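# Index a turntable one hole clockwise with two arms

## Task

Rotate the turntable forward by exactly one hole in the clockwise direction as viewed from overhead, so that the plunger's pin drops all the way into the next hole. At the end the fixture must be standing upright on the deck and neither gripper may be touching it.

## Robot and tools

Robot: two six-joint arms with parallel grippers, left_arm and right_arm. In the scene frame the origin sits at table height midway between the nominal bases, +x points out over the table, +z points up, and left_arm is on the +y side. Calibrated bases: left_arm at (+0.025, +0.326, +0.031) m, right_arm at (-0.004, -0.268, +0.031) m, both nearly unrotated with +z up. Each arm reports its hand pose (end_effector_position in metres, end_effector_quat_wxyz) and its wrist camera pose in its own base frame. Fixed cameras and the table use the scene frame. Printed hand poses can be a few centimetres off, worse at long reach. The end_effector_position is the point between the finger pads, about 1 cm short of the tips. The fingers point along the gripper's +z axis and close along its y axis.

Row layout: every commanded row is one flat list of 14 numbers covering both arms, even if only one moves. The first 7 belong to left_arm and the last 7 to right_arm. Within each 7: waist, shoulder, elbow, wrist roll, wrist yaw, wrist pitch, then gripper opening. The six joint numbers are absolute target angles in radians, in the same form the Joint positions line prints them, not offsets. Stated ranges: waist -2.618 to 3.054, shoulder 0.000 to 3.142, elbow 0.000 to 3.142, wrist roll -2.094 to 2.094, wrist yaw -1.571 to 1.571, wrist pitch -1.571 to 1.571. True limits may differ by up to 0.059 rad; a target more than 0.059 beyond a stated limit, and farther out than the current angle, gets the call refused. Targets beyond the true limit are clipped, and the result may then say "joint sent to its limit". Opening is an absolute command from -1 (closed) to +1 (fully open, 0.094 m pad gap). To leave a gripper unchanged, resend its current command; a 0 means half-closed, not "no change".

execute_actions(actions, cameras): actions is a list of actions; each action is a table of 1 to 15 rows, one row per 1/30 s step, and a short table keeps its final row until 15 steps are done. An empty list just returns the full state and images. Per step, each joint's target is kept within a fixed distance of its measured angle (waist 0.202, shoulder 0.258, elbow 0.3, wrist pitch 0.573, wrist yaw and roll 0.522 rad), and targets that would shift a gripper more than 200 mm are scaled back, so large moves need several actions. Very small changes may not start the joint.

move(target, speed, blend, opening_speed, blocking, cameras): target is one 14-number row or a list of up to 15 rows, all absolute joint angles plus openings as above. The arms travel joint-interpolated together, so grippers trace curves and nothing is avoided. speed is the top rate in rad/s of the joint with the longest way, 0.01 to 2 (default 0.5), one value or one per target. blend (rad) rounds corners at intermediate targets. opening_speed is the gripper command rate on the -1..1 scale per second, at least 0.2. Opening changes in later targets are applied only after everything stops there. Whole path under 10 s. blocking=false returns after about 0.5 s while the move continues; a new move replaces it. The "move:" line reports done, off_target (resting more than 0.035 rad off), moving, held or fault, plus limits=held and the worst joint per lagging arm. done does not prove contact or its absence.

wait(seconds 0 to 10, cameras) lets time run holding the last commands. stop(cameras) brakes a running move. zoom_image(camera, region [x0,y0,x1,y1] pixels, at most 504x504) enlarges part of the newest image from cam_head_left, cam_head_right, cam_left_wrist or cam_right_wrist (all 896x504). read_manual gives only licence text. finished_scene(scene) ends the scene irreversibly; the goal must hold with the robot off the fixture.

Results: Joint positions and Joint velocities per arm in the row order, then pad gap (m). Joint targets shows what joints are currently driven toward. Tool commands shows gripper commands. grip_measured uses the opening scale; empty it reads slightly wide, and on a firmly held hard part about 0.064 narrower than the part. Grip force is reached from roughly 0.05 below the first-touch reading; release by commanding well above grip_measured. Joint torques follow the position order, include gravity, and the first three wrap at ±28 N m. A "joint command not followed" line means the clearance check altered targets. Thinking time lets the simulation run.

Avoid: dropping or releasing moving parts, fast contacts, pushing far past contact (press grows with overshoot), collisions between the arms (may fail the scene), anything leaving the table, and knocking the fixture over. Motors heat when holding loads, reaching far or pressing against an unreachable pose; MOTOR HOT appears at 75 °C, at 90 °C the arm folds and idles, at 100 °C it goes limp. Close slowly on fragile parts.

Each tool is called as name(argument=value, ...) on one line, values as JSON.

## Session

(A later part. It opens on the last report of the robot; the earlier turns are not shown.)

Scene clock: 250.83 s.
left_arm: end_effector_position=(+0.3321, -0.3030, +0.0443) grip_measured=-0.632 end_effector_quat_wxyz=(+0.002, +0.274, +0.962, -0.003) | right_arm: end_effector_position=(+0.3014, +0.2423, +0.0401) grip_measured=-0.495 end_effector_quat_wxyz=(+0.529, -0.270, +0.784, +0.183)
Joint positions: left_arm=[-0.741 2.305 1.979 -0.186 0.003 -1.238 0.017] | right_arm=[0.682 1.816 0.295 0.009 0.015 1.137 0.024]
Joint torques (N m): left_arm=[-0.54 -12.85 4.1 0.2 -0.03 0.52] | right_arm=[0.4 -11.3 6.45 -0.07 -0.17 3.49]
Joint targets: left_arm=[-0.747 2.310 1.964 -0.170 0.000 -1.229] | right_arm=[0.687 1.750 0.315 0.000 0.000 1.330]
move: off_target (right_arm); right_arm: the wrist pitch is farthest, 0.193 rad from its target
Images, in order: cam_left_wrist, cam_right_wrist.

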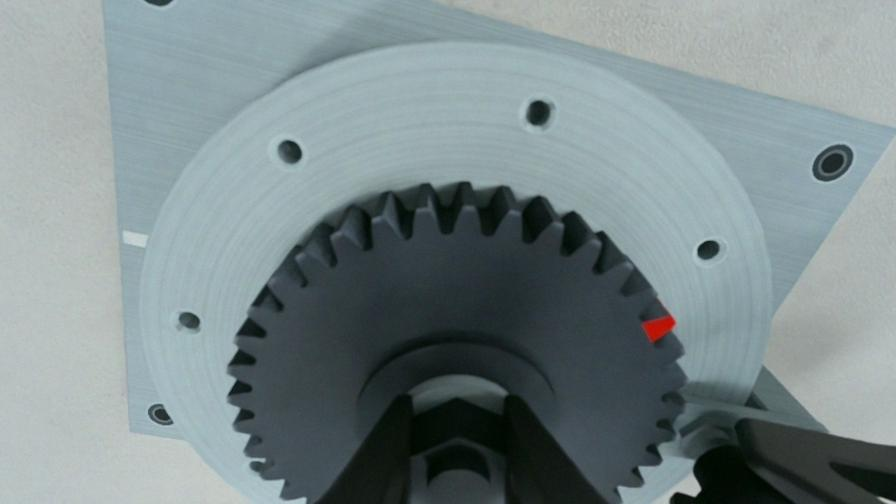

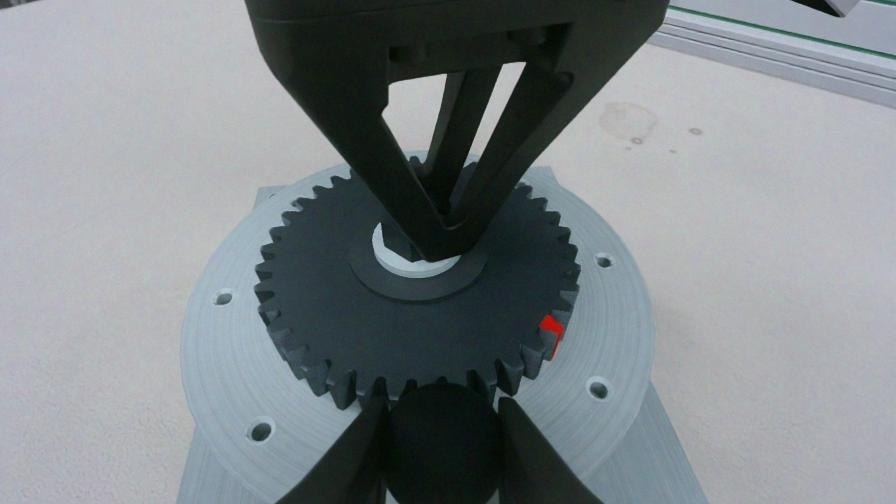

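move(target=[-0.747,2.310,1.964,-0.17,0,-1.229,-0.85,0.687,1.85,0.308,0,0,1.09,-0.8], speed=0.2, cameras=["cam_left_wrist","cam_right_wrist"])

Scene clock: 259.50 s.
left_arm: end_effector_position=(+0.3321, -0.3030, +0.0443) grip_measured=-0.632 end_effector_quat_wxyz=(+0.002, +0.275, +0.962, -0.003) | right_arm: end_effector_position=(+0.3005, +0.2416, +0.0335) grip_measured=-0.495 end_effector_quat_wxyz=(+0.519, -0.272, +0.790, +0.180)
Joint positions: left_arm=[-0.741 2.305 1.979 -0.185 0.003 -1.238 0.017] | right_arm=[0.682 1.824 0.3 0.009 0.015 1.116 0.024]
Joint torques (N m): left_arm=[-0.55 -12.83 4.1 0.19 -0.04 0.52] | right_arm=[0.47 -4.12 5.27 -0.07 -0.16 1.5]
Heat: left arm: 40 °C; right arm: 45 °C.
Joint targets: left_arm=[-0.747 2.310 1.964 -0.170 0.000 -1.229] | right_arm=[0.687 1.850 0.308 0.000 0.000 1.090]
move: done
Images, in order: cam_left_wrist, cam_right_wrist.

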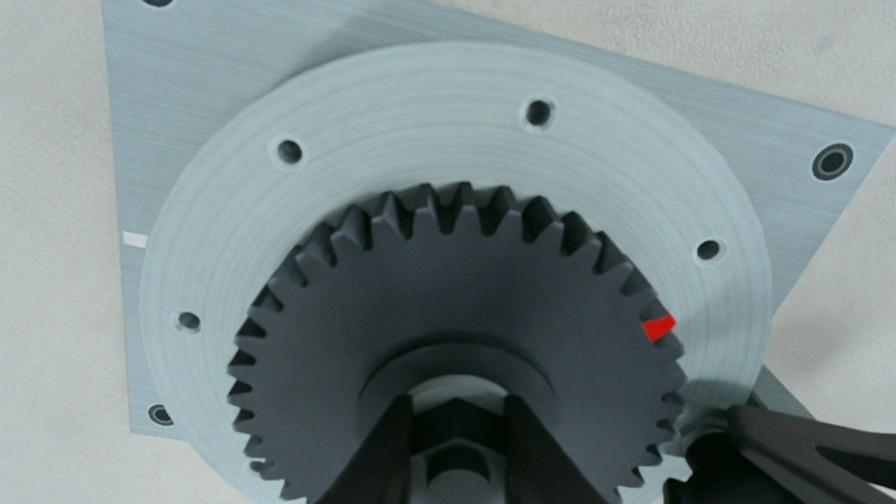

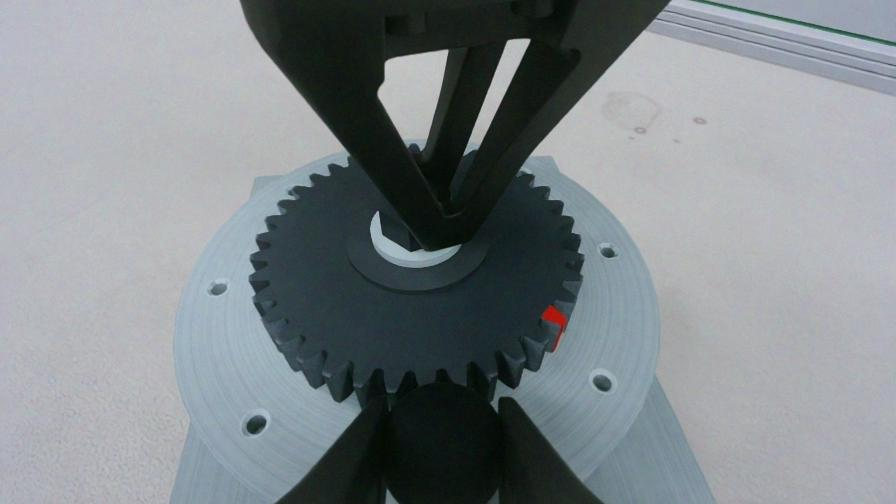

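move(target=[[-0.747,2.310,1.964,-0.18,0,-1.229,-0.85,0.687,1.837,0.306,0,0,1.10,0.0],[-0.747,2.310,1.964,-0.18,0,-1.229,-0.85,0.687,1.69,0.165,0,0,1.142,0.0],[-0.747,2.310,1.964,-0.18,0,-1.229,-0.2,0.687,1.311,0.10,0,0,0.826,0.0],[-0.745,2.310,2.08,-0.18,0,-1.345,-0.2,0.687,1.311,0.10,0,0,0.826,0.0]], speed=0.5, opening_speed=0.8)

zoom_image(camera="cam_right_wrist", region=[250, 150, 600, 450])

Scene clock: 274.20 s.
left_arm: end_effector_position=(+0.3299, -0.3024, +0.0640) grip_measured=-0.202 end_effector_quat_wxyz=(-0.003, +0.276, +0.961, +0.000) | right_arm: end_effector_position=(+0.2556, +0.2066, +0.0746) grip_measured=-0.002 end_effector_quat_wxyz=(+0.531, -0.270, +0.781, +0.187)
Joint positions: left_arm=[-0.743 2.305 2.057 -0.185 0.003 -1.328 0.038] | right_arm=[0.682 1.327 0.11 0.009 0.009 0.841 0.047]
Joint torques (N m): left_arm=[-0.2 -12.86 6.99 0.07 -0.03 0.21] | right_arm=[0.43 -4.19 5.42 -0.07 -0.09 1.61]
Joint targets: left_arm=[-0.745 2.310 2.080 -0.180 0.000 -1.345] | right_arm=[0.687 1.311 0.100 0.000 0.000 0.826]
move: done

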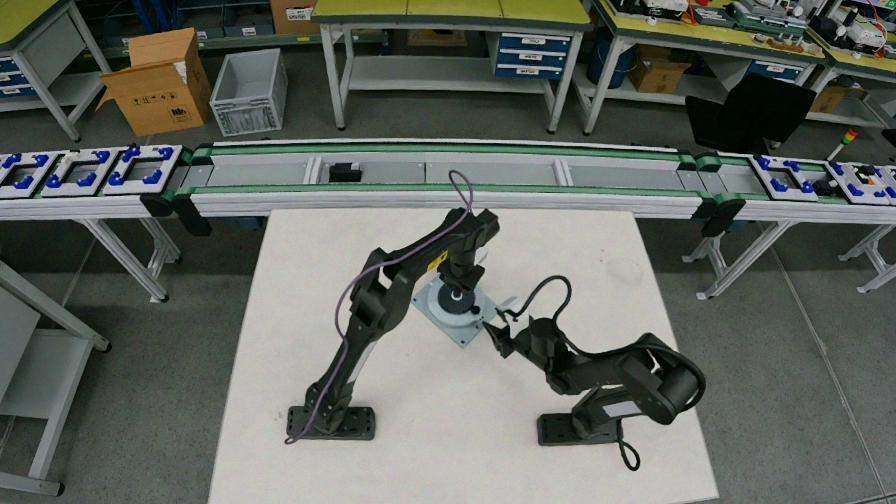

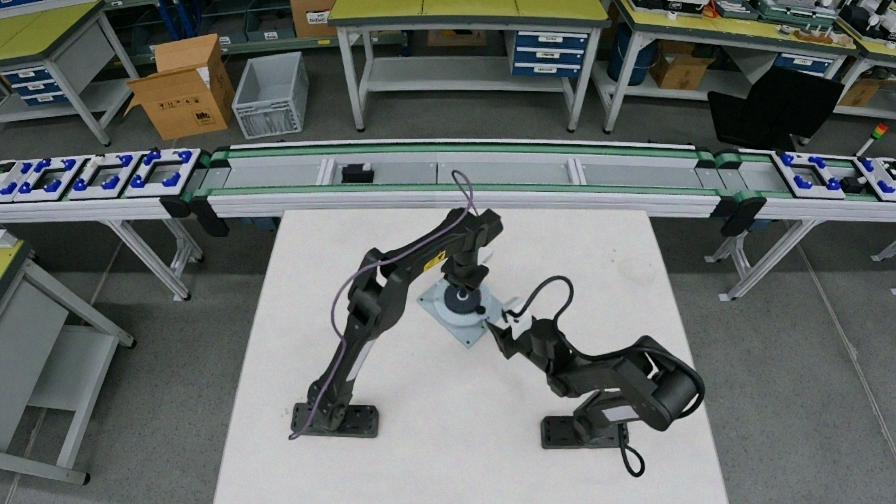

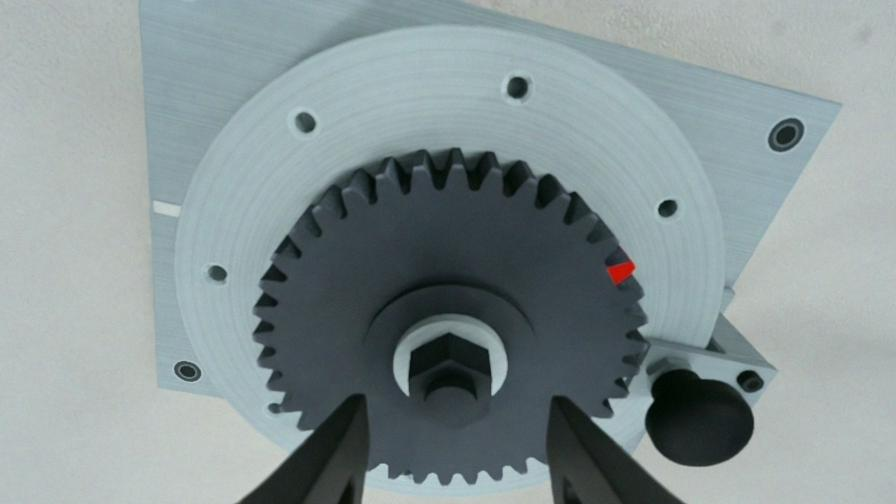

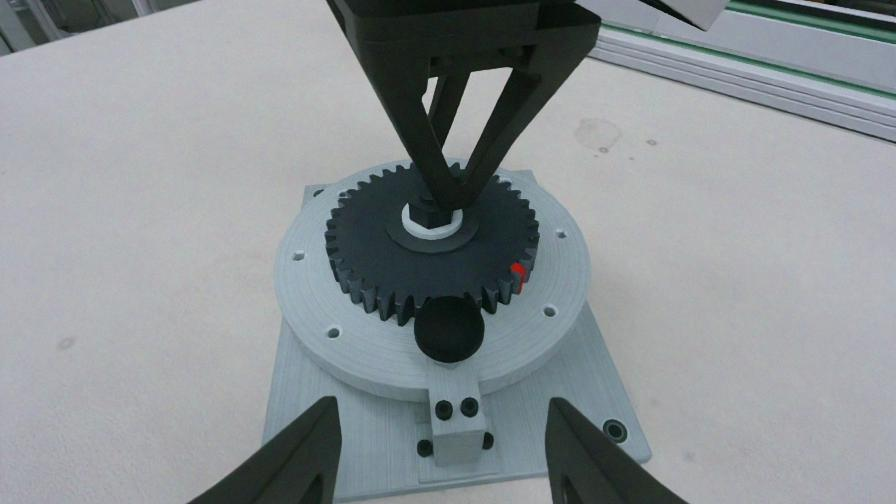

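Scaled by 1.440 from the camera's 896x504 image, which has a finer 1280x720 frame.

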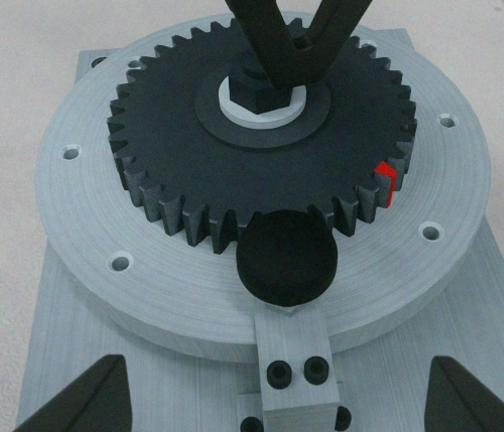

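finished_scene(scene=2)

The scene is finished: the task was done.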